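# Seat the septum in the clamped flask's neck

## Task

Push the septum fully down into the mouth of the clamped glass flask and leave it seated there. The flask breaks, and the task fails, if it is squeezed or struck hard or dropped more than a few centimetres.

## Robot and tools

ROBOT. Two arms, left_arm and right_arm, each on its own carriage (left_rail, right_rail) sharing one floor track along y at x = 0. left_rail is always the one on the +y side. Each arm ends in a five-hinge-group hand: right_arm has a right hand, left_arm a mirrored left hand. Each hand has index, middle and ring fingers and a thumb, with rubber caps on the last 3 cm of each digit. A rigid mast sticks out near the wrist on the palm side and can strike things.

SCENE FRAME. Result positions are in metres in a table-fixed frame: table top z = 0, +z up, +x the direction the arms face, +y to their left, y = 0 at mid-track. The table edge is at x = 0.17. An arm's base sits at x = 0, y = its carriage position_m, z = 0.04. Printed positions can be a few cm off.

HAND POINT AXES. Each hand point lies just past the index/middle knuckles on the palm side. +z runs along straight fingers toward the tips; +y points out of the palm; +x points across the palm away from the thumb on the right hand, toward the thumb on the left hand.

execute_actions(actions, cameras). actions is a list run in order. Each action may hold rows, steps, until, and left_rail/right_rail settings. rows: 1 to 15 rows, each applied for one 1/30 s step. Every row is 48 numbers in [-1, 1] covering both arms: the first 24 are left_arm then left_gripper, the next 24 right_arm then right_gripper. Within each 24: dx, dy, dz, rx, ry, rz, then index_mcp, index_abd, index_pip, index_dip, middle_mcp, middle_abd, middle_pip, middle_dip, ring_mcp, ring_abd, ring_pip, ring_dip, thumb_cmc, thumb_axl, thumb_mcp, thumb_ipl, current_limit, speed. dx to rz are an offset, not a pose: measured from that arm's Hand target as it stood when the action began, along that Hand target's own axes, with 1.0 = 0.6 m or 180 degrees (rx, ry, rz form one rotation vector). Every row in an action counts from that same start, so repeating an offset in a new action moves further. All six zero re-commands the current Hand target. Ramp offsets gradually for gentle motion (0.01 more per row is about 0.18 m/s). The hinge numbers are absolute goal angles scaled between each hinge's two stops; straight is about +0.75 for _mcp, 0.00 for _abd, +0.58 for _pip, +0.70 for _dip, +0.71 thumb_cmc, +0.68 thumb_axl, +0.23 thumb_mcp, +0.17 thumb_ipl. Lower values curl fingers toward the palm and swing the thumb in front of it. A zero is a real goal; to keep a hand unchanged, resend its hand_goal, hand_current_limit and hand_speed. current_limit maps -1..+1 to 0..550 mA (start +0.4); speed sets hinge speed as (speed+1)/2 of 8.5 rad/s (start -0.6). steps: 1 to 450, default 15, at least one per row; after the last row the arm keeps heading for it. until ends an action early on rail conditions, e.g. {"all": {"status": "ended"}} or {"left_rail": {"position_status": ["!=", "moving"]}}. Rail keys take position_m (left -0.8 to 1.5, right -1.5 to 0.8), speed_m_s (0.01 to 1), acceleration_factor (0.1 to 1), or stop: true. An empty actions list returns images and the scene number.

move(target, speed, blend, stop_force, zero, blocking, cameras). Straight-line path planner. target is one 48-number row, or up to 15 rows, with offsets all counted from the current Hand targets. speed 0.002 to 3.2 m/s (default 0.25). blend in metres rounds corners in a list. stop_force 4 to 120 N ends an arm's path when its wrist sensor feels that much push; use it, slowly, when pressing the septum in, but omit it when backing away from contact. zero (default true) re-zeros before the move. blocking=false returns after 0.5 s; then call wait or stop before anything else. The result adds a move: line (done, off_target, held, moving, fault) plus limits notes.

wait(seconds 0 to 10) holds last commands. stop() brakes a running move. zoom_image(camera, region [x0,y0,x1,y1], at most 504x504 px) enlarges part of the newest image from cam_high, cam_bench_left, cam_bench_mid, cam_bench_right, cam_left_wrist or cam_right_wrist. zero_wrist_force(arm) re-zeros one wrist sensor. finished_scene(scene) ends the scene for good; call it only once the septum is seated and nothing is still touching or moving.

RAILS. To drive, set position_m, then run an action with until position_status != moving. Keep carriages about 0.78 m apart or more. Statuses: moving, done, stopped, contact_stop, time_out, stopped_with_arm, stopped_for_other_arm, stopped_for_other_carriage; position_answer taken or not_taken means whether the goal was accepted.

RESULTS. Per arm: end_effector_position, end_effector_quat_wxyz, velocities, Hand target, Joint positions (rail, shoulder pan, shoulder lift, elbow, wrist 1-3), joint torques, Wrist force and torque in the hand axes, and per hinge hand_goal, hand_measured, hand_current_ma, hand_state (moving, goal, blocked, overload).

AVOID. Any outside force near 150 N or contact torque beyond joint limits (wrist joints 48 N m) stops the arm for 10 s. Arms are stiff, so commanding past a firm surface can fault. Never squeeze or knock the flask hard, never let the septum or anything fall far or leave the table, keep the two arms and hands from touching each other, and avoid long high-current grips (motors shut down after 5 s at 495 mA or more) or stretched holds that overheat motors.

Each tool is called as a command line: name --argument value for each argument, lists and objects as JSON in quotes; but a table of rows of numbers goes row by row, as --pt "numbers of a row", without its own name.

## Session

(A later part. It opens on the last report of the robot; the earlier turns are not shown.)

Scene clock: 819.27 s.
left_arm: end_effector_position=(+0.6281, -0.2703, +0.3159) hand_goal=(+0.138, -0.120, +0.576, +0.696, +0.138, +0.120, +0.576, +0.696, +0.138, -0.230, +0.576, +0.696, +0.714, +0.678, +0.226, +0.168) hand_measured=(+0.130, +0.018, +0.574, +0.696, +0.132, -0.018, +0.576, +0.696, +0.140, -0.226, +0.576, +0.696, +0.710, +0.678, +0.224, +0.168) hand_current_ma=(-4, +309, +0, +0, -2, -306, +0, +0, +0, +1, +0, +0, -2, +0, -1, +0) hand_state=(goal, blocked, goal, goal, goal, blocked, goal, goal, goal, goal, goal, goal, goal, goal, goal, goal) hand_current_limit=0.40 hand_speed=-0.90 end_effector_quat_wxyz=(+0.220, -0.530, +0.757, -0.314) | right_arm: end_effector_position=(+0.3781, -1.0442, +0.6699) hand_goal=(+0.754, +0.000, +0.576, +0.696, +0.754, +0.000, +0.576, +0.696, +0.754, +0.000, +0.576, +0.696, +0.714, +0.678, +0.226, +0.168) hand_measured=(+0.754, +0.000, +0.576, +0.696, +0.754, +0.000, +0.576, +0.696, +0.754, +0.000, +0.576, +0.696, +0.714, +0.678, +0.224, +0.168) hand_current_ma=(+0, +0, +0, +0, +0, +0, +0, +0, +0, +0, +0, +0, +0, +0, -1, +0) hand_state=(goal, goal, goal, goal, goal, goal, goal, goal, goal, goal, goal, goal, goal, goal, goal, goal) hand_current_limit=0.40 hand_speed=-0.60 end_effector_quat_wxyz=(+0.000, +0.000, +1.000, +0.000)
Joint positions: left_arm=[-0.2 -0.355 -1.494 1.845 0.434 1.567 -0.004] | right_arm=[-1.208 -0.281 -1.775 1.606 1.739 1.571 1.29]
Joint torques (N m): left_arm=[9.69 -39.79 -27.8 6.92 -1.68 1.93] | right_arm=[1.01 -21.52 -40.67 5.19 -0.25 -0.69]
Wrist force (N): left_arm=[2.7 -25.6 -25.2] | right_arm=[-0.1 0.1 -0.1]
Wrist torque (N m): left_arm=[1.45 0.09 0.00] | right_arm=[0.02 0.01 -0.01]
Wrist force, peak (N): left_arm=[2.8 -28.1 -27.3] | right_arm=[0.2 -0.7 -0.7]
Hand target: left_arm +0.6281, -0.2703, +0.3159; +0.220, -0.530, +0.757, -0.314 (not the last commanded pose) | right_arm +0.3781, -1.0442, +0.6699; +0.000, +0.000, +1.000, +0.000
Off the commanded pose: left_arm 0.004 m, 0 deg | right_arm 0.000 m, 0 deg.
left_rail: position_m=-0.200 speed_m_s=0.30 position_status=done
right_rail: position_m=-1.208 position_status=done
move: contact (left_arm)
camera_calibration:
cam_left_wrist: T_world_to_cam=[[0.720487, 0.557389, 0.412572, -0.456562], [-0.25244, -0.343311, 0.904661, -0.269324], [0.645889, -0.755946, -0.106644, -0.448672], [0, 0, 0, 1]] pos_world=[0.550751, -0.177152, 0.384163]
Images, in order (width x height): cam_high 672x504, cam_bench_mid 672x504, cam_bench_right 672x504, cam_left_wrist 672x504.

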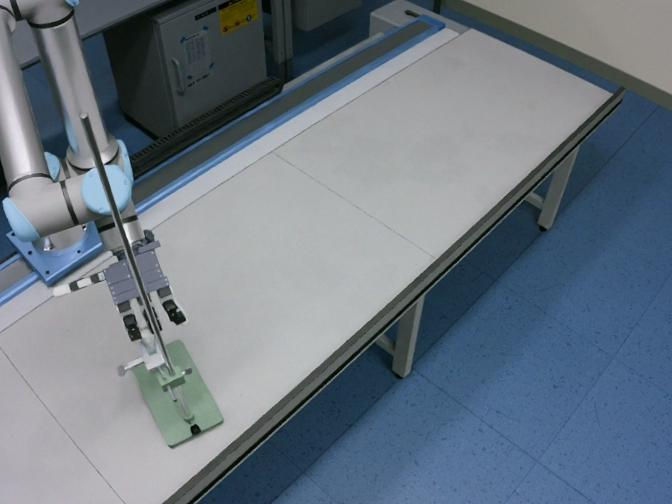

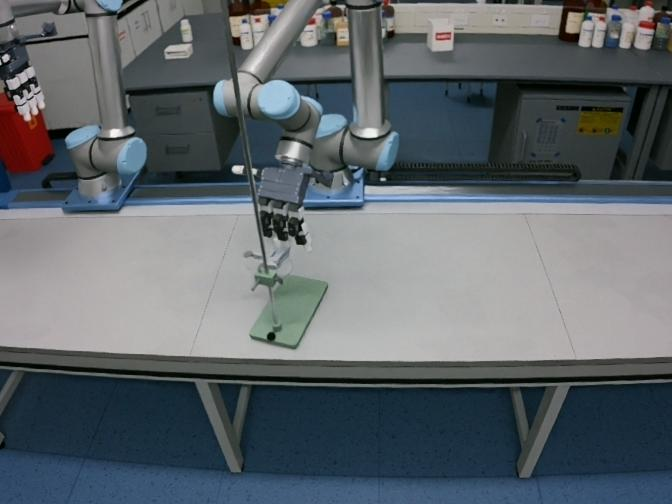

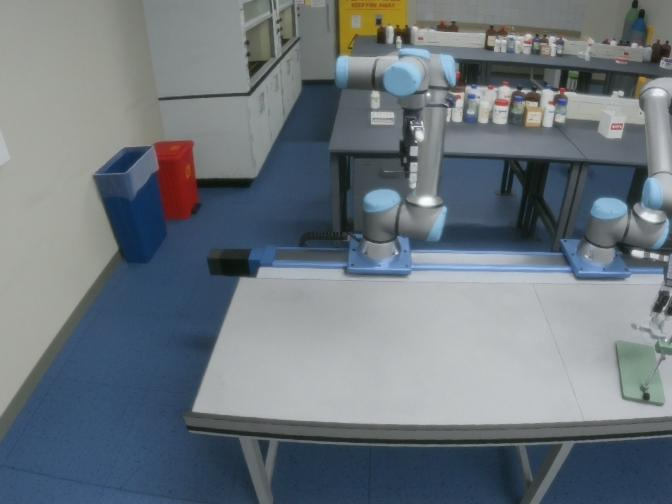

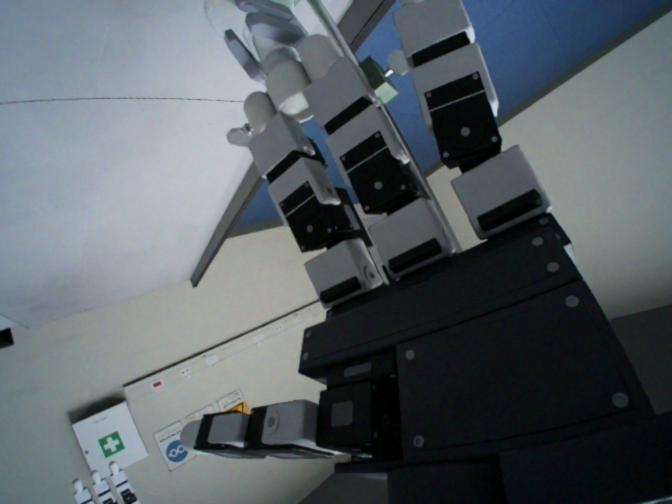

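move --target '[0,-0.0035,-0.0035,0,0,0, 0.1376,-0.02,0.576,0.696, 0.1376,0.02,0.576,0.696, 0.1376,-0.23,0.576,0.696, 0.714,0.678,0.226,0.168,0.4,-0.9, 0,0,0,0,0,0, 0.754,0,0.576,0.696,0.754,0,0.576,0.696,0.754,0,0.576,0.696,0.714,0.678,0.226,0.168,0.4,-0.6]' --speed 0.01

execute_actions --actions '[{"rows":[[0,0,0,0,0,0, 0.1376,0.1,0.576,0.696, 0.1376,-0.1,0.576,0.696, 0.1376,-0.23,0.576,0.696, 0.714,0.678,0.226,0.168,0.4,-0.95, 0,0,0,0,0,0, 0.754,0,0.576,0.696,0.754,0,0.576,0.696,0.754,0,0.576,0.696,0.714,0.678,0.226,0.168,0.4,-0.6]],"steps":40}]' --cameras '["cam_left_wrist","cam_bench_mid","cam_high"]'

zoom_image --camera "cam_left_wrist" --region '[220, 0, 320, 100]'

zoom_image --camera "cam_bench_mid" --region '[262, 222, 297, 257]'

Scene clock: 836.00 s.
left_arm: end_effector_position=(+0.6281, -0.2703, +0.3186) hand_goal=(+0.138, -0.020, +0.576, +0.696, +0.138, +0.020, +0.576, +0.696, +0.138, -0.230, +0.576, +0.696, +0.714, +0.678, +0.226, +0.168) hand_measured=(+0.134, +0.028, +0.576, +0.698, +0.136, -0.022, +0.576, +0.696, +0.140, -0.226, +0.576, +0.696, +0.710, +0.678, +0.224, +0.168) hand_current_ma=(-1, +54, +0, +0, -1, -42, +0, +0, +0, +1, +0, +0, -2, +0, -1, +0) hand_state=(goal, blocked, goal, goal, goal, blocked, goal, goal, goal, goal, goal, goal, goal, goal, goal, goal) hand_current_limit=0.40 hand_speed=-0.90 end_effector_quat_wxyz=(+0.220, -0.530, +0.757, -0.314) | right_arm: end_effector_position=(+0.3781, -1.0442, +0.6699) hand_goal=(+0.754, +0.000, +0.576, +0.696, +0.754, +0.000, +0.576, +0.696, +0.754, +0.000, +0.576, +0.696, +0.714, +0.678, +0.226, +0.168) hand_measured=(+0.754, +0.000, +0.576, +0.696, +0.754, +0.000, +0.576, +0.696, +0.754, +0.000, +0.576, +0.696, +0.714, +0.678, +0.224, +0.168) hand_current_ma=(+0, +0, +0, +0, +0, +0, +0, +0, +0, +0, +0, +0, +0, +0, -1, +0) hand_state=(goal, goal, goal, goal, goal, goal, goal, goal, goal, goal, goal, goal, goal, goal, goal, goal) hand_current_limit=0.40 hand_speed=-0.60 end_effector_quat_wxyz=(+0.000, +0.000, +1.000, +0.000)
Joint positions: left_arm=[-0.2 -0.355 -1.496 1.842 0.439 1.567 -0.004] | right_arm=[-1.208 -0.281 -1.775 1.606 1.739 1.571 1.29]
Joint torques (N m): left_arm=[10.46 -63.91 -52.09 4.5 -1.87 1.75] | right_arm=[0.71 -21.68 -40.8 5.44 -0.3 -0.77]
Wrist force (N): left_arm=[0.5 0.3 1.9] | right_arm=[-0.2 -0.3 -0.1]
Wrist torque (N m): left_arm=[-0.28 -0.06 0.06] | right_arm=[-0.03 0.02 -0.02]
Wrist force, peak (N): left_arm=[2.9 -25.8 -25.3] | right_arm=[-0.5 -0.8 -0.2]
Hand target: left_arm +0.6281, -0.2703, +0.3188; +0.220, -0.530, +0.757, -0.314 | right_arm +0.3781, -1.0442, +0.6699; +0.000, +0.000, +1.000, +0.000
Off the commanded pose: left_arm 0.000 m, 0 deg | right_arm 0.000 m, 0 deg.
left_rail: position_m=-0.200 speed_m_s=0.30 position_status=done
right_rail: position_m=-1.208 position_status=done
move: done

Scene clock: 837.53 s.
left_arm: end_effector_position=(+0.6281, -0.2703, +0.3188) hand_goal=(+0.138, +0.100, +0.576, +0.696, +0.138, -0.100, +0.576, +0.696, +0.138, -0.230, +0.576, +0.696, +0.714, +0.678, +0.226, +0.168) hand_measured=(+0.134, +0.096, +0.574, +0.698, +0.136, -0.096, +0.576, +0.696, +0.140, -0.226, +0.576, +0.696, +0.710, +0.678, +0.224, +0.168) hand_current_ma=(-2, -1, +0, +0, -1, +1, +0, +0, +0, +1, +0, +0, -2, +0, -1, +0) hand_state=(goal, goal, goal, goal, goal, goal, goal, goal, goal, goal, goal, goal, goal, goal, goal, goal) hand_current_limit=0.40 hand_speed=-0.95 end_effector_quat_wxyz=(+0.220, -0.530, +0.757, -0.314) | right_arm: end_effector_position=(+0.3781, -1.0442, +0.6699) hand_goal=(+0.754, +0.000, +0.576, +0.696, +0.754, +0.000, +0.576, +0.696, +0.754, +0.000, +0.576, +0.696, +0.714, +0.678, +0.226, +0.168) hand_measured=(+0.754, +0.000, +0.576, +0.696, +0.754, +0.000, +0.576, +0.696, +0.754, +0.000, +0.576, +0.696, +0.714, +0.678, +0.224, +0.168) hand_current_ma=(+0, +0, +0, +0, +0, +0, +0, +0, +0, +0, +0, +0, +0, +0, -1, +0) hand_state=(goal, goal, goal, goal, goal, goal, goal, goal, goal, goal, goal, goal, goal, goal, goal, goal) hand_current_limit=0.40 hand_speed=-0.60 end_effector_quat_wxyz=(+0.000, +0.000, +1.000, +0.000)
Joint positions: left_arm=[-0.2 -0.355 -1.496 1.842 0.439 1.567 -0.004] | right_arm=[-1.208 -0.281 -1.775 1.606 1.739 1.571 1.29]
Joint torques (N m): left_arm=[11.26 -62.22 -46.86 4.63 -1.51 1.68] | right_arm=[0.99 -21.59 -40.49 5.23 -0.42 -0.79]
Wrist force (N): left_arm=[-0.5 -2.4 -0.1] | right_arm=[-0.3 0.0 0.0]
Wrist torque (N m): left_arm=[-0.13 -0.01 0.01] | right_arm=[0.00 0.03 -0.01]
Wrist force, peak (N): left_arm=[0.1 -3.0 0.0] | right_arm=[-0.7 -0.8 -0.3]
Hand target: left_arm +0.6281, -0.2703, +0.3188; +0.220, -0.530, +0.757, -0.314 | right_arm +0.3781, -1.0442, +0.6699; +0.000, +0.000, +1.000, +0.000
Off the commanded pose: left_arm 0.000 m, 0 deg | right_arm 0.000 m, 0 deg.
left_rail: position_m=-0.200 speed_m_s=0.30 position_status=done
right_rail: position_m=-1.208 position_status=done
camera_calibration:
cam_left_wrist: T_world_to_cam=[[0.72047, 0.557364, 0.412637, -0.457819], [-0.252491, -0.343352, 0.904631, -0.272005], [0.645888, -0.755947, -0.106645, -0.448352], [0, 0, 0, 1]] pos_world=[0.550751, -0.177152, 0.387163]
Images, in order (width x height): cam_high 672x504, cam_bench_mid 672x504, cam_left_wrist 672x504.

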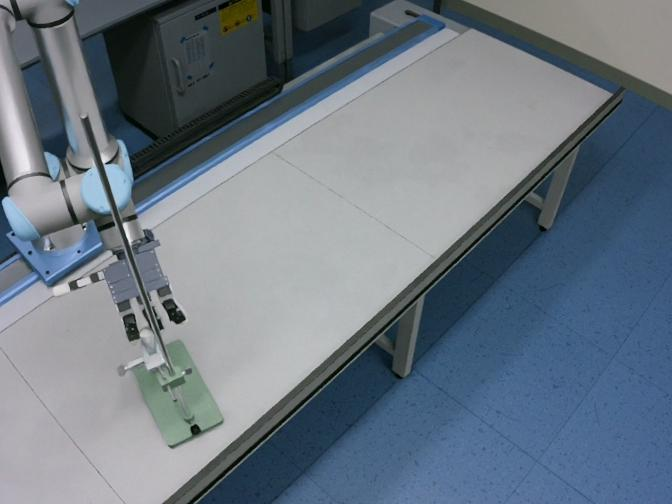

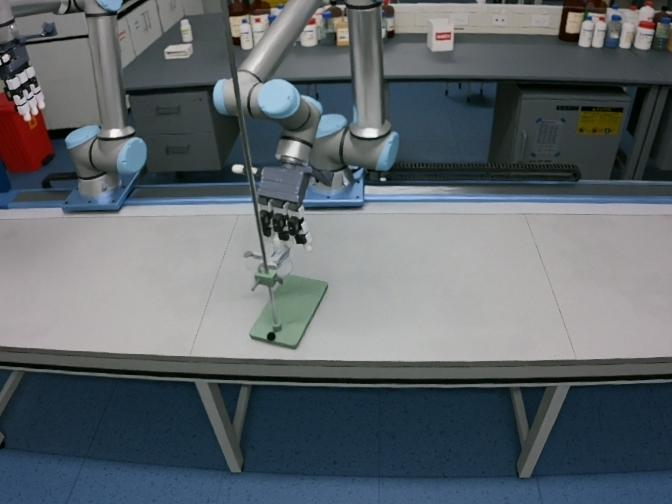

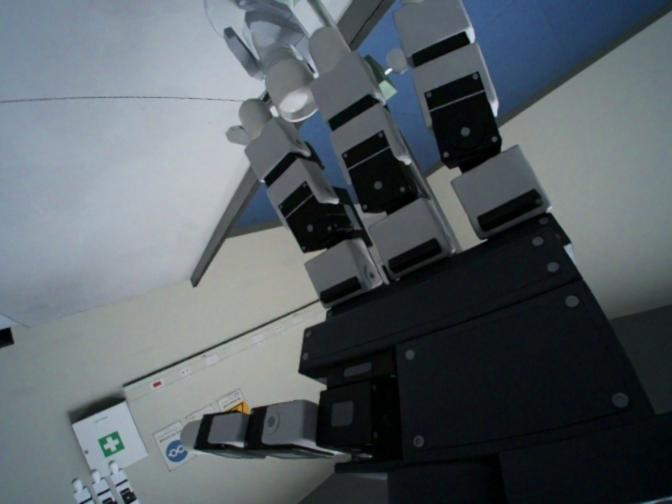

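Scaled by 5.040 from the camera's 672x504 image, which has a finer 960x720 frame.

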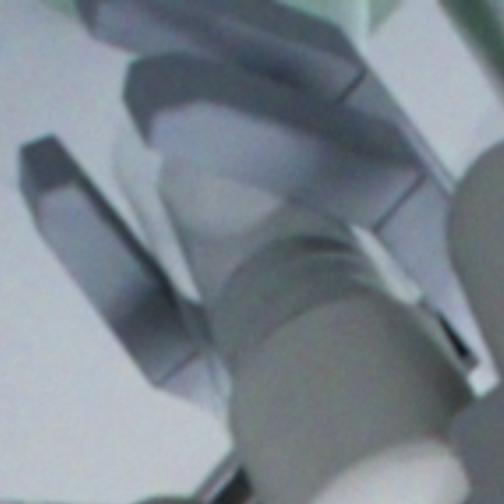

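Scaled by 14.400 from the camera's 672x504 image, which has a finer 960x720 frame.

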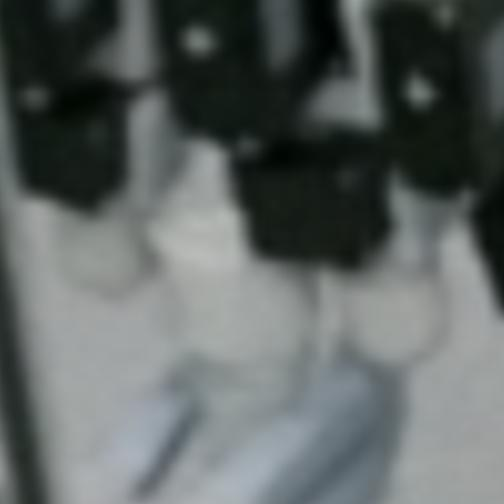

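move --pt "0 -0.0943 -0.0943 0 0 0 0.1376 0.2 0.576 0.696 0.1376 -0.2 0.576 0.696 0.1376 -0.23 0.576 0.696 0.714 0.678 0.226 0.168 0.4 -0.9 0 0 0 0 0 0 0.754 0 0.576 0.696 0.754 0 0.576 0.696 0.754 0 0.576 0.696 0.714 0.678 0.226 0.168 0.4 -0.6" --pt "-0.1863 -0.0602 -0.1312 0 0 0 0.1376 0.2 0.576 0.696 0.1376 -0.2 0.576 0.696 0.1376 -0.23 0.576 0.696 0.714 0.678 0.226 0.168 0.4 -0.9 0 0 0 0 0 0 0.754 0 0.576 0.696 0.754 0 0.576 0.696 0.754 0 0.576 0.696 0.714 0.678 0.226 0.168 0.4 -0.6" --speed '[0.05,0.1]' --blend '[0.01,0]' --cameras '["cam_left_wrist","cam_bench_mid","cam_high","cam_bench_right"]'

zoom_image --camera "cam_left_wrist" --region '[160, 60, 240, 140]'

zoom_image --camera "cam_bench_mid" --region '[262, 225, 292, 255]'

zoom_image --camera "cam_high" --region '[130, 315, 165, 350]'

zoom_image --camera "cam_bench_right" --region '[642, 300, 672, 330]'

Scene clock: 851.40 s.
left_arm: end_effector_position=(+0.6380, -0.1551, +0.4000) hand_goal=(+0.138, +0.200, +0.576, +0.696, +0.138, -0.200, +0.576, +0.696, +0.138, -0.230, +0.576, +0.696, +0.714, +0.678, +0.226, +0.168) hand_measured=(+0.134, +0.194, +0.574, +0.698, +0.136, -0.196, +0.576, +0.696, +0.140, -0.226, +0.576, +0.696, +0.710, +0.678, +0.224, +0.168) hand_current_ma=(-2, -1, +0, +0, -1, +1, +0, +0, +0, +1, +0, +0, -2, +0, -1, +0) hand_state=(goal, goal, goal, goal, goal, goal, goal, goal, goal, goal, goal, goal, goal, goal, goal, goal) hand_current_limit=0.40 hand_speed=-0.90 end_effector_quat_wxyz=(+0.220, -0.530, +0.757, -0.314) | right_arm: end_effector_position=(+0.3781, -1.0442, +0.6699) hand_goal=(+0.754, +0.000, +0.576, +0.696, +0.754, +0.000, +0.576, +0.696, +0.754, +0.000, +0.576, +0.696, +0.714, +0.678, +0.226, +0.168) hand_measured=(+0.754, +0.000, +0.576, +0.696, +0.754, +0.000, +0.576, +0.696, +0.754, +0.000, +0.576, +0.696, +0.714, +0.678, +0.224, +0.168) hand_current_ma=(+0, +0, +0, +0, +0, +0, +0, +0, +0, +0, +0, +0, +0, +0, -1, +0) hand_state=(goal, goal, goal, goal, goal, goal, goal, goal, goal, goal, goal, goal, goal, goal, goal, goal) hand_current_limit=0.40 hand_speed=-0.60 end_effector_quat_wxyz=(+0.000, +0.000, +1.000, +0.000)
Joint positions: left_arm=[-0.2 -0.13 -1.496 1.696 0.597 1.725 0.156] | right_arm=[-1.208 -0.281 -1.775 1.606 1.739 1.571 1.29]
Joint torques (N m): left_arm=[10.02 -31.78 -51.07 4.86 3.93 1.94] | right_arm=[0.57 -20.39 -40.88 5.25 -0.28 -0.86]
Wrist force (N): left_arm=[0.3 -2.7 0.5] | right_arm=[-0.1 -0.3 -0.4]
Wrist torque (N m): left_arm=[-0.21 -0.12 0.02] | right_arm=[0.00 0.02 -0.01]
Wrist force, peak (N): left_arm=[0.5 -3.1 0.2] | right_arm=[-0.5 -0.9 -0.4]
Hand target: left_arm +0.6380, -0.1550, +0.4000; +0.220, -0.530, +0.757, -0.314 | right_arm +0.3781, -1.0442, +0.6699; +0.000, +0.000, +1.000, +0.000
Off the commanded pose: left_arm 0.000 m, 0 deg | right_arm 0.000 m, 0 deg.
left_rail: position_m=-0.200 speed_m_s=0.30 position_status=done
right_rail: position_m=-1.208 position_status=done
move: done
camera_calibration:
cam_left_wrist: T_world_to_cam=[[0.720433, 0.557406, 0.412643, -0.562646], [-0.252469, -0.343378, 0.904627, -0.30342], [0.645937, -0.755903, -0.106653, -0.359022], [0, 0, 0, 1]] pos_world=[0.560651, -0.0619518, 0.468363]
Images, in order (width x height): cam_high 672x504, cam_bench_mid 672x504, cam_bench_right 672x504, cam_left_wrist 672x504.

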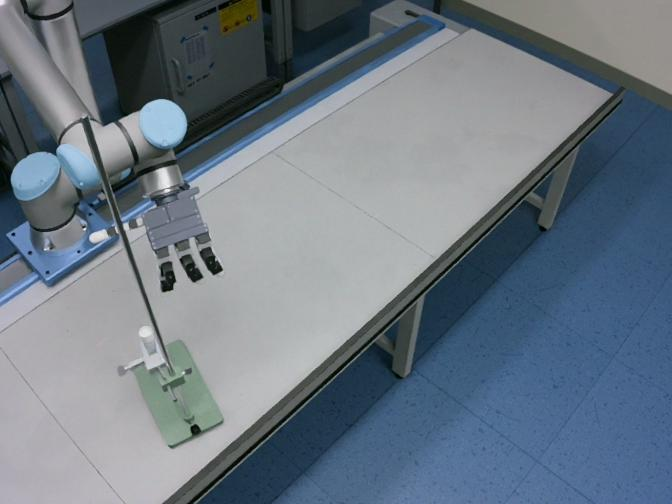

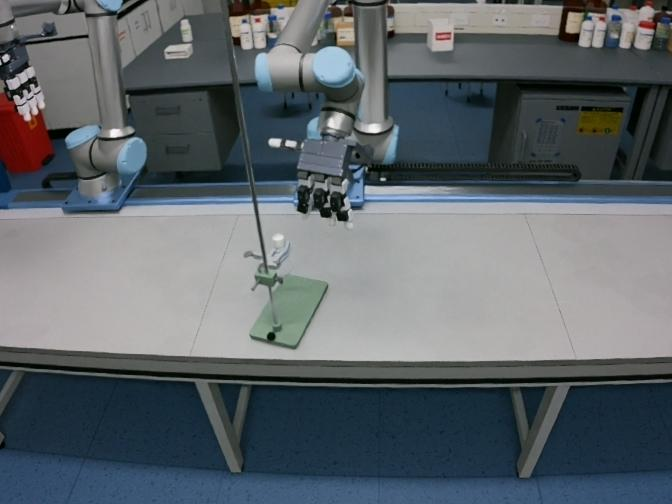

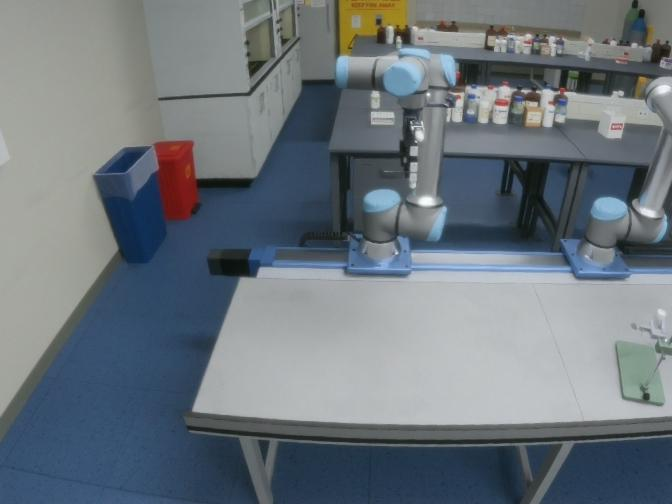

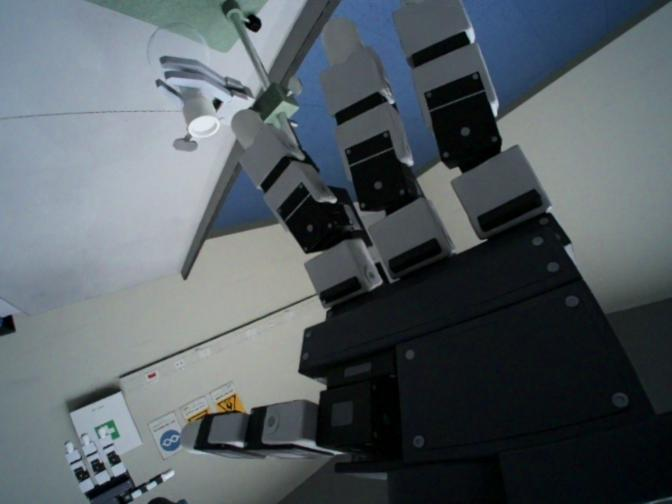

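Scaled by 6.300 from the camera's 672x504 image, which has a finer 960x720 frame.

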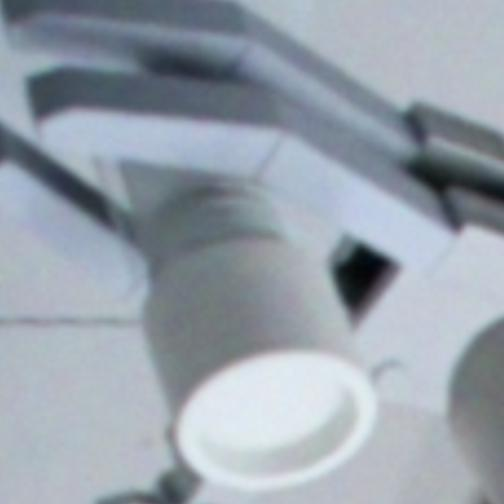

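Scaled by 16.800 from the camera's 672x504 image, which has a finer 960x720 frame.

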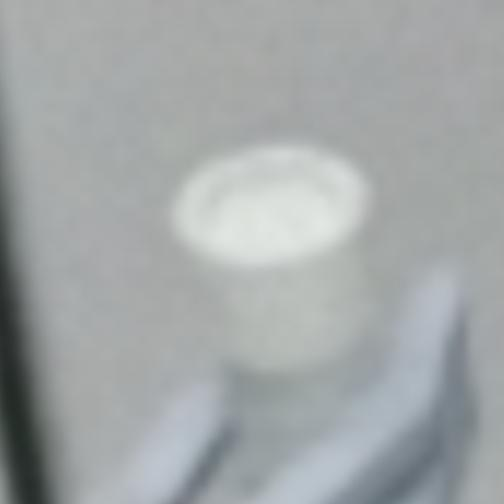

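Scaled by 14.400 from the camera's 672x504 image, which has a finer 960x720 frame.

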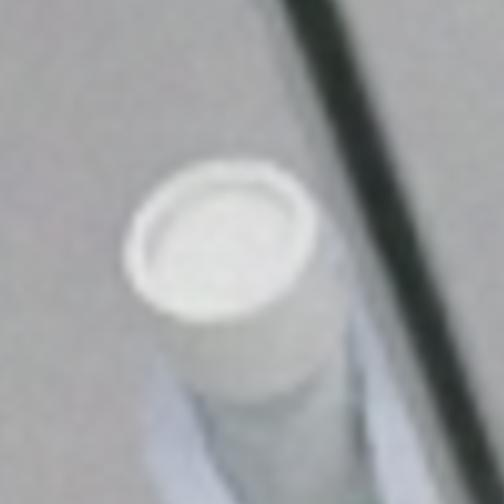

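Scaled by 16.800 from the camera's 672x504 image, which has a finer 960x720 frame.

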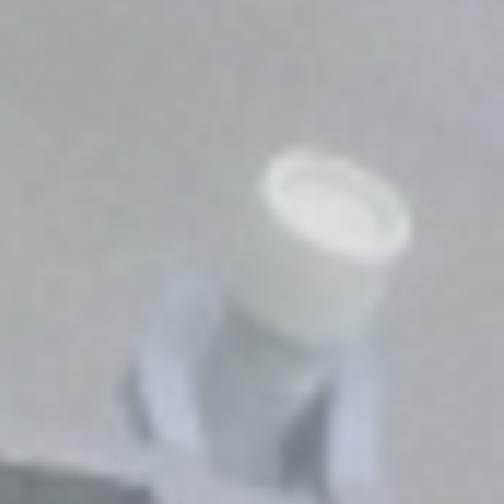

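zoom_image --camera "cam_left_wrist" --region '[178, 80, 222, 124]'

zoom_image --camera "cam_bench_mid" --region '[270, 238, 290, 258]'

Scaled by 11.455 from the camera's 672x504 image, which has a finer 960x720 frame.

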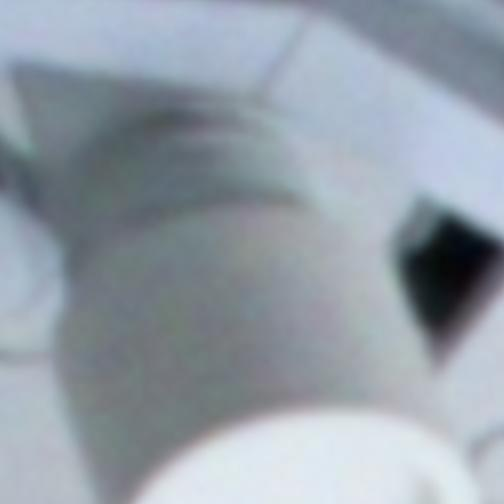

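Scaled by 25.200 from the camera's 672x504 image, which has a finer 960x720 frame.

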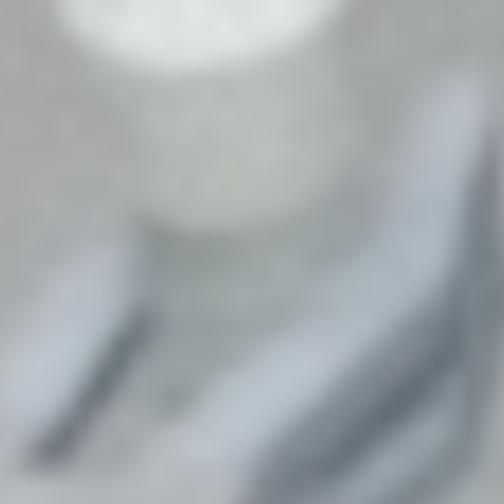

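move --pt "0.1863 -0.0355 0.0355 0 0 0 0.1376 0.2 0.576 0.696 0.1376 -0.2 0.576 0.696 0.1376 -0.23 0.576 0.696 0.714 0.678 0.226 0.168 0.4 -0.9 0 0 0 0 0 0 0.754 0 0.576 0.696 0.754 0 0.576 0.696 0.754 0 0.576 0.696 0.714 0.678 0.226 0.168 0.4 -0.6" --pt "0.1863 0.0517 0.1227 0 0 0 0.1376 0.2 0.576 0.696 0.1376 -0.2 0.576 0.696 0.1376 -0.23 0.576 0.696 0.714 0.678 0.226 0.168 0.4 -0.9 0 0 0 0 0 0 0.754 0 0.576 0.696 0.754 0 0.576 0.696 0.754 0 0.576 0.696 0.714 0.678 0.226 0.168 0.4 -0.6" --speed '[0.1,0.05]' --blend '[0.01,0]' --cameras '["cam_left_wrist"]'

execute_actions --actions '[{"rows":[[0,0,0,0,0,0, 0.1376,0.02,0.576,0.696, 0.1376,-0.02,0.576,0.696, 0.1376,-0.23,0.576,0.696, 0.714,0.678,0.226,0.168,0.4,-0.92, 0,0,0,0,0,0, 0.754,0,0.576,0.696,0.754,0,0.576,0.696,0.754,0,0.576,0.696,0.714,0.678,0.226,0.168,0.4,-0.6]],"steps":25},{"rows":[[0,0,0,0,0,0, 0.1376,-0.04,0.576,0.696, 0.1376,0.04,0.576,0.696, 0.1376,-0.23,0.576,0.696, 0.714,0.678,0.226,0.168,0.4,-0.92, 0,0,0,0,0,0, 0.754,0,0.576,0.696,0.754,0,0.576,0.696,0.754,0,0.576,0.696,0.714,0.678,0.226,0.168,0.4,-0.6]],"steps":20}]' --cameras '["cam_left_wrist","cam_bench_mid"]'

zoom_image --camera "cam_left_wrist" --region '[220, 20, 340, 120]'

Scene clock: 913.97 s.
left_arm: end_effector_position=(+0.6281, -0.2703, +0.3262) hand_goal=(+0.138, +0.200, +0.576, +0.696, +0.138, -0.200, +0.576, +0.696, +0.138, -0.230, +0.576, +0.696, +0.714, +0.678, +0.226, +0.168) hand_measured=(+0.134, +0.194, +0.574, +0.698, +0.136, -0.196, +0.576, +0.696, +0.138, -0.226, +0.576, +0.696, +0.710, +0.678, +0.224, +0.168) hand_current_ma=(-1, -1, +0, +0, -1, +1, +0, +0, +0, +1, +0, +0, -2, +0, -1, +0) hand_state=(goal, goal, goal, goal, goal, goal, goal, goal, goal, goal, goal, goal, goal, goal, goal, goal) hand_current_limit=0.40 hand_speed=-0.90 end_effector_quat_wxyz=(+0.220, -0.530, +0.757, -0.314) | right_arm: end_effector_position=(+0.3781, -1.0442, +0.6699) hand_goal=(+0.754, +0.000, +0.576, +0.696, +0.754, +0.000, +0.576, +0.696, +0.754, +0.000, +0.576, +0.696, +0.714, +0.678, +0.226, +0.168) hand_measured=(+0.754, +0.000, +0.576, +0.696, +0.754, +0.000, +0.576, +0.696, +0.754, +0.000, +0.576, +0.696, +0.714, +0.678, +0.224, +0.168) hand_current_ma=(+0, +0, +0, +0, +0, +0, +0, +0, +0, +0, +0, +0, +0, +0, -1, +0) hand_state=(goal, goal, goal, goal, goal, goal, goal, goal, goal, goal, goal, goal, goal, goal, goal, goal) hand_current_limit=0.40 hand_speed=-0.60 end_effector_quat_wxyz=(+0.000, +0.000, +1.000, +0.000)
Joint positions: left_arm=[-0.2 -0.355 -1.5 1.832 0.452 1.567 -0.004] | right_arm=[-1.208 -0.281 -1.775 1.606 1.739 1.571 1.29]
Joint torques (N m): left_arm=[-9.82 -28.98 -33.82 -1.62 -2.14 -2.38] | right_arm=[2.05 -21.78 -40.54 5.45 -0.26 -0.9]
Wrist force (N): left_arm=[0.0 -2.5 0.2] | right_arm=[-0.1 -0.2 -0.3]
Wrist torque (N m): left_arm=[-0.16 -0.07 0.15] | right_arm=[0.01 0.02 -0.01]
Wrist force, peak (N): left_arm=[0.3 -3.0 0.6] | right_arm=[-0.5 -0.8 -0.3]
Hand target: left_arm +0.6281, -0.2703, +0.3260; +0.220, -0.530, +0.757, -0.314 | right_arm +0.3781, -1.0442, +0.6699; +0.000, +0.000, +1.000, +0.000
Off the commanded pose: left_arm 0.000 m, 0 deg | right_arm 0.000 m, 0 deg.
left_rail: position_m=-0.200 speed_m_s=0.30 position_status=done
right_rail: position_m=-1.208 position_status=done
move: done
camera_calibration:
cam_left_wrist: T_world_to_cam=[[0.72047, 0.557364, 0.412637, -0.460872], [-0.252491, -0.343352, 0.904631, -0.278699], [0.645888, -0.755947, -0.106645, -0.447563], [0, 0, 0, 1]] pos_world=[0.550751, -0.177152, 0.394563]
Images, in order (width x height): cam_left_wrist 672x504.

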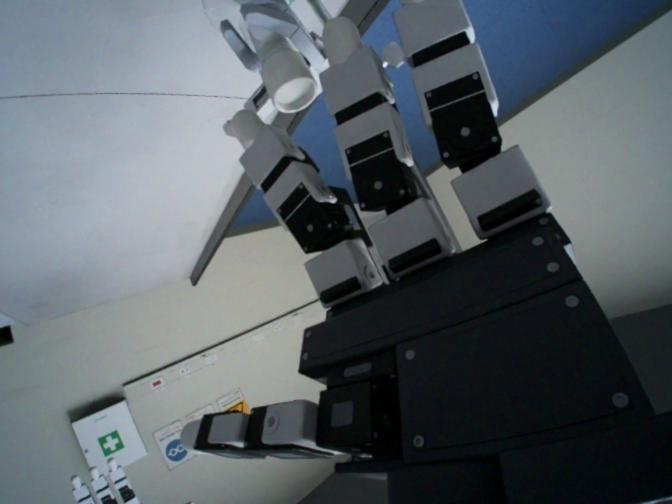

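Scene clock: 915.67 s.
left_arm: end_effector_position=(+0.6281, -0.2703, +0.3260) hand_goal=(+0.138, -0.040, +0.576, +0.696, +0.138, +0.040, +0.576, +0.696, +0.138, -0.230, +0.576, +0.696, +0.714, +0.678, +0.226, +0.168) hand_measured=(+0.134, +0.028, +0.574, +0.698, +0.136, -0.020, +0.576, +0.696, +0.138, -0.226, +0.576, +0.696, +0.710, +0.678, +0.224, +0.168) hand_current_ma=(-1, +97, +0, +0, -1, -77, +0, +0, +0, +1, +0, +0, -2, +0, -1, +0) hand_state=(goal, blocked, goal, goal, goal, blocked, goal, goal, goal, goal, goal, goal, goal, goal, goal, goal) hand_current_limit=0.40 hand_speed=-0.92 end_effector_quat_wxyz=(+0.220, -0.530, +0.757, -0.314) | right_arm: end_effector_position=(+0.3781, -1.0442, +0.6699) hand_goal=(+0.754, +0.000, +0.576, +0.696, +0.754, +0.000, +0.576, +0.696, +0.754, +0.000, +0.576, +0.696, +0.714, +0.678, +0.226, +0.168) hand_measured=(+0.754, +0.000, +0.576, +0.696, +0.754, +0.000, +0.576, +0.696, +0.754, +0.000, +0.576, +0.696, +0.714, +0.678, +0.224, +0.168) hand_current_ma=(+0, +0, +0, +0, +0, +0, +0, +0, +0, +0, +0, +0, +0, +0, -1, +0) hand_state=(goal, goal, goal, goal, goal, goal, goal, goal, goal, goal, goal, goal, goal, goal, goal, goal) hand_current_limit=0.40 hand_speed=-0.60 end_effector_quat_wxyz=(+0.000, +0.000, +1.000, +0.000)
Joint positions: left_arm=[-0.2 -0.355 -1.5 1.833 0.452 1.567 -0.004] | right_arm=[-1.208 -0.281 -1.775 1.606 1.739 1.571 1.29]
Joint torques (N m): left_arm=[-3.32 -32.75 -34.28 -1.99 -2.43 -1.76] | right_arm=[1.06 -22.31 -40.74 5.36 -0.33 -0.85]
Wrist force (N): left_arm=[0.8 -2.3 0.1] | right_arm=[-0.3 -0.6 0.0]
Wrist torque (N m): left_arm=[-0.14 -0.11 0.18] | right_arm=[-0.07 0.04 -0.03]
Wrist force, peak (N): left_arm=[0.0 -2.9 0.0] | right_arm=[0.0 -0.8 -0.6]
Hand target: left_arm +0.6281, -0.2703, +0.3260; +0.220, -0.530, +0.757, -0.314 | right_arm +0.3781, -1.0442, +0.6699; +0.000, +0.000, +1.000, +0.000
Off the commanded pose: left_arm 0.000 m, 0 deg | right_arm 0.000 m, 0 deg.
left_rail: position_m=-0.200 speed_m_s=0.30 position_status=done
right_rail: position_m=-1.208 position_status=done
camera_calibration:
cam_left_wrist: T_world_to_cam=[[0.72047, 0.557364, 0.412637, -0.46079], [-0.252491, -0.343352, 0.904631, -0.278518], [0.645888, -0.755947, -0.106645, -0.447584], [0, 0, 0, 1]] pos_world=[0.550751, -0.177152, 0.394363]
Images, in order (width x height): cam_bench_mid 672x504, cam_left_wrist 672x504.

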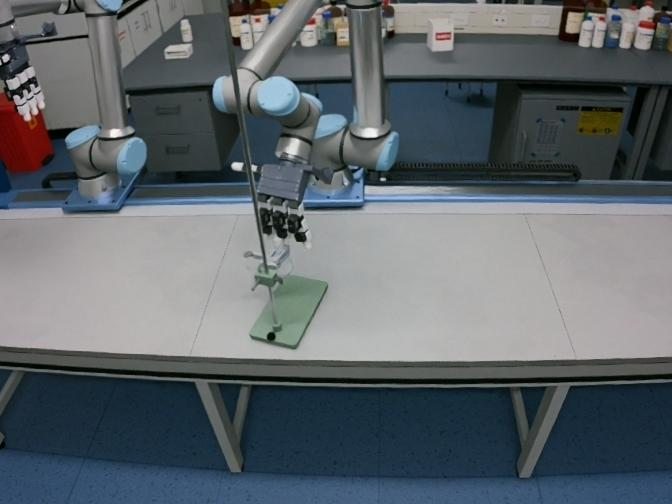

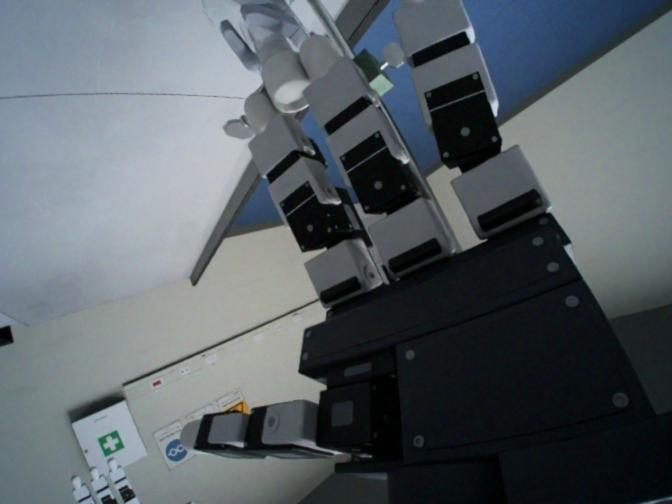

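Scaled by 4.200 from the camera's 672x504 image, which has a finer 960x720 frame.

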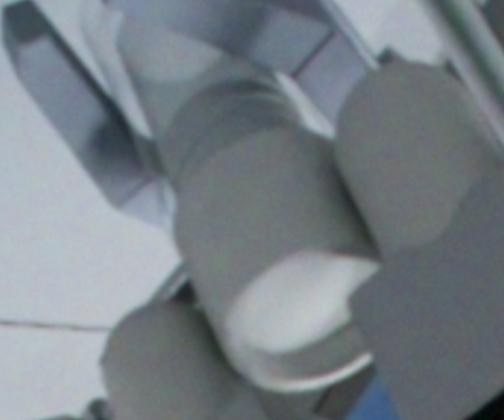

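move --target '[0,0.0165,0.0165,0,0,0, 0.1376,-0.04,0.576,0.696, 0.1376,0.04,0.576,0.696, 0.1376,-0.23,0.576,0.696, 0.714,0.678,0.226,0.168,0.4,-0.92, 0,0,0,0,0,0, 0.754,0,0.576,0.696,0.754,0,0.576,0.696,0.754,0,0.576,0.696,0.714,0.678,0.226,0.168,0.4,-0.6]' --speed 0.007 --stop_force 42 --cameras '["cam_left_wrist","cam_bench_mid"]'

zoom_image --camera "cam_left_wrist" --region '[220, 0, 320, 100]'

Scene clock: 924.00 s.
left_arm: end_effector_position=(+0.6282, -0.2704, +0.3150) hand_goal=(+0.138, -0.040, +0.576, +0.696, +0.138, +0.040, +0.576, +0.696, +0.138, -0.230, +0.576, +0.696, +0.714, +0.678, +0.226, +0.168) hand_measured=(+0.128, +0.028, +0.574, +0.698, +0.130, -0.020, +0.576, +0.698, +0.138, -0.226, +0.576, +0.696, +0.710, +0.678, +0.224, +0.168) hand_current_ma=(-6, +97, +0, +1, -4, -77, +0, +1, +0, +1, +0, +0, -2, +0, -1, +0) hand_state=(goal, blocked, goal, goal, goal, blocked, goal, goal, goal, goal, goal, goal, goal, goal, goal, goal) hand_current_limit=0.40 hand_speed=-0.92 end_effector_quat_wxyz=(+0.220, -0.530, +0.757, -0.314) | right_arm: end_effector_position=(+0.3781, -1.0442, +0.6699) hand_goal=(+0.754, +0.000, +0.576, +0.696, +0.754, +0.000, +0.576, +0.696, +0.754, +0.000, +0.576, +0.696, +0.714, +0.678, +0.226, +0.168) hand_measured=(+0.754, +0.000, +0.576, +0.696, +0.754, +0.000, +0.576, +0.696, +0.754, +0.000, +0.576, +0.696, +0.714, +0.678, +0.224, +0.168) hand_current_ma=(+0, +0, +0, +0, +0, +0, +0, +0, +0, +0, +0, +0, +0, +0, -1, +0) hand_state=(goal, goal, goal, goal, goal, goal, goal, goal, goal, goal, goal, goal, goal, goal, goal, goal) hand_current_limit=0.40 hand_speed=-0.60 end_effector_quat_wxyz=(+0.000, +0.000, +1.000, +0.000)
Joint positions: left_arm=[-0.2 -0.355 -1.494 1.846 0.432 1.567 -0.004] | right_arm=[-1.208 -0.281 -1.775 1.606 1.739 1.571 1.29]
Joint torques (N m): left_arm=[8.23 -34.93 -24.38 7.17 -1.8 -0.56] | right_arm=[1.11 -20.07 -41.02 5.48 -0.18 -0.91]
Wrist force (N): left_arm=[1.4 -30.0 -28.9] | right_arm=[-0.2 -0.2 0.0]
Wrist torque (N m): left_arm=[1.50 0.00 0.14] | right_arm=[-0.01 0.02 -0.02]
Wrist force, peak (N): left_arm=[1.4 -33.4 -31.9] | right_arm=[-0.7 -0.6 -0.4]
Hand target: left_arm +0.6282, -0.2704, +0.3150; +0.220, -0.530, +0.757, -0.314 (not the last commanded pose) | right_arm +0.3781, -1.0442, +0.6699; +0.000, +0.000, +1.000, +0.000
Off the commanded pose: left_arm 0.003 m, 0 deg | right_arm 0.000 m, 0 deg.
left_rail: position_m=-0.200 speed_m_s=0.30 position_status=done
right_rail: position_m=-1.208 position_status=done
move: contact (left_arm)
camera_calibration:
cam_left_wrist: T_world_to_cam=[[0.72034, 0.557386, 0.412833, -0.456225], [-0.252812, -0.34326, 0.904576, -0.268271], [0.645908, -0.755972, -0.10635, -0.449036], [0, 0, 0, 1]] pos_world=[0.55085, -0.177251, 0.383262]
Images, in order (width x height): cam_bench_mid 672x504, cam_left_wrist 672x504.

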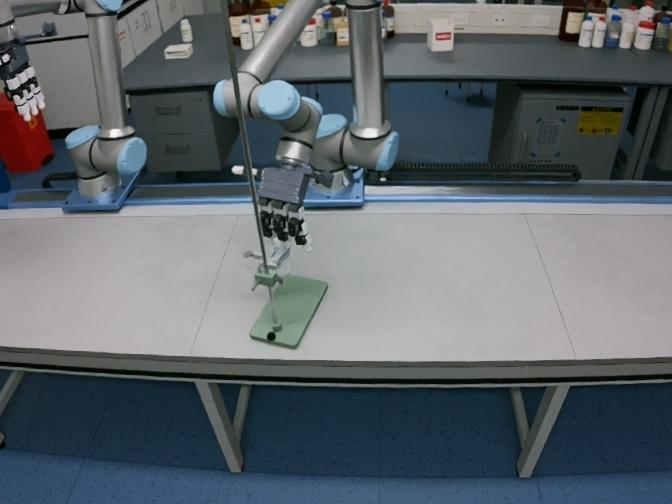

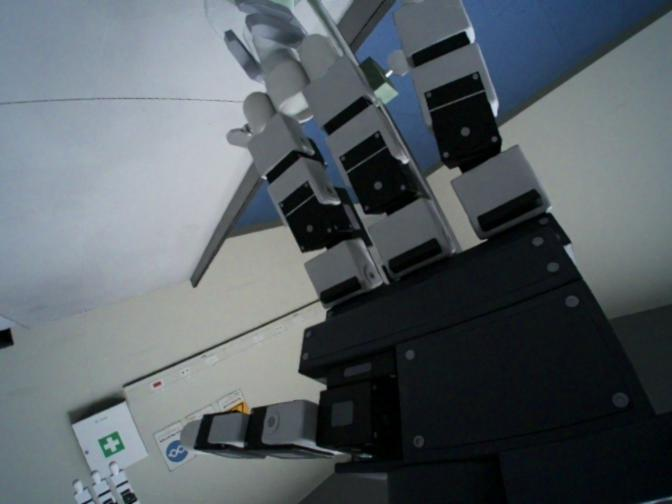

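Scaled by 5.040 from the camera's 672x504 image, which has a finer 960x720 frame.

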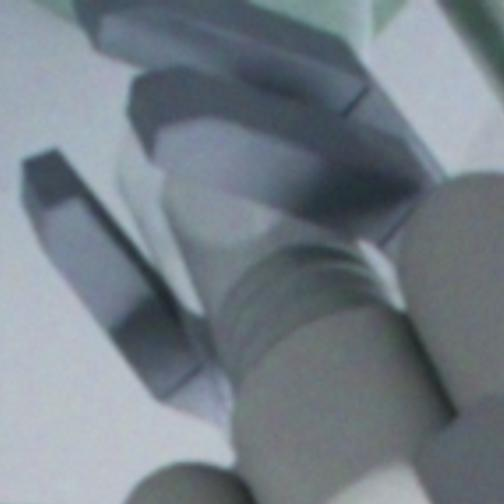

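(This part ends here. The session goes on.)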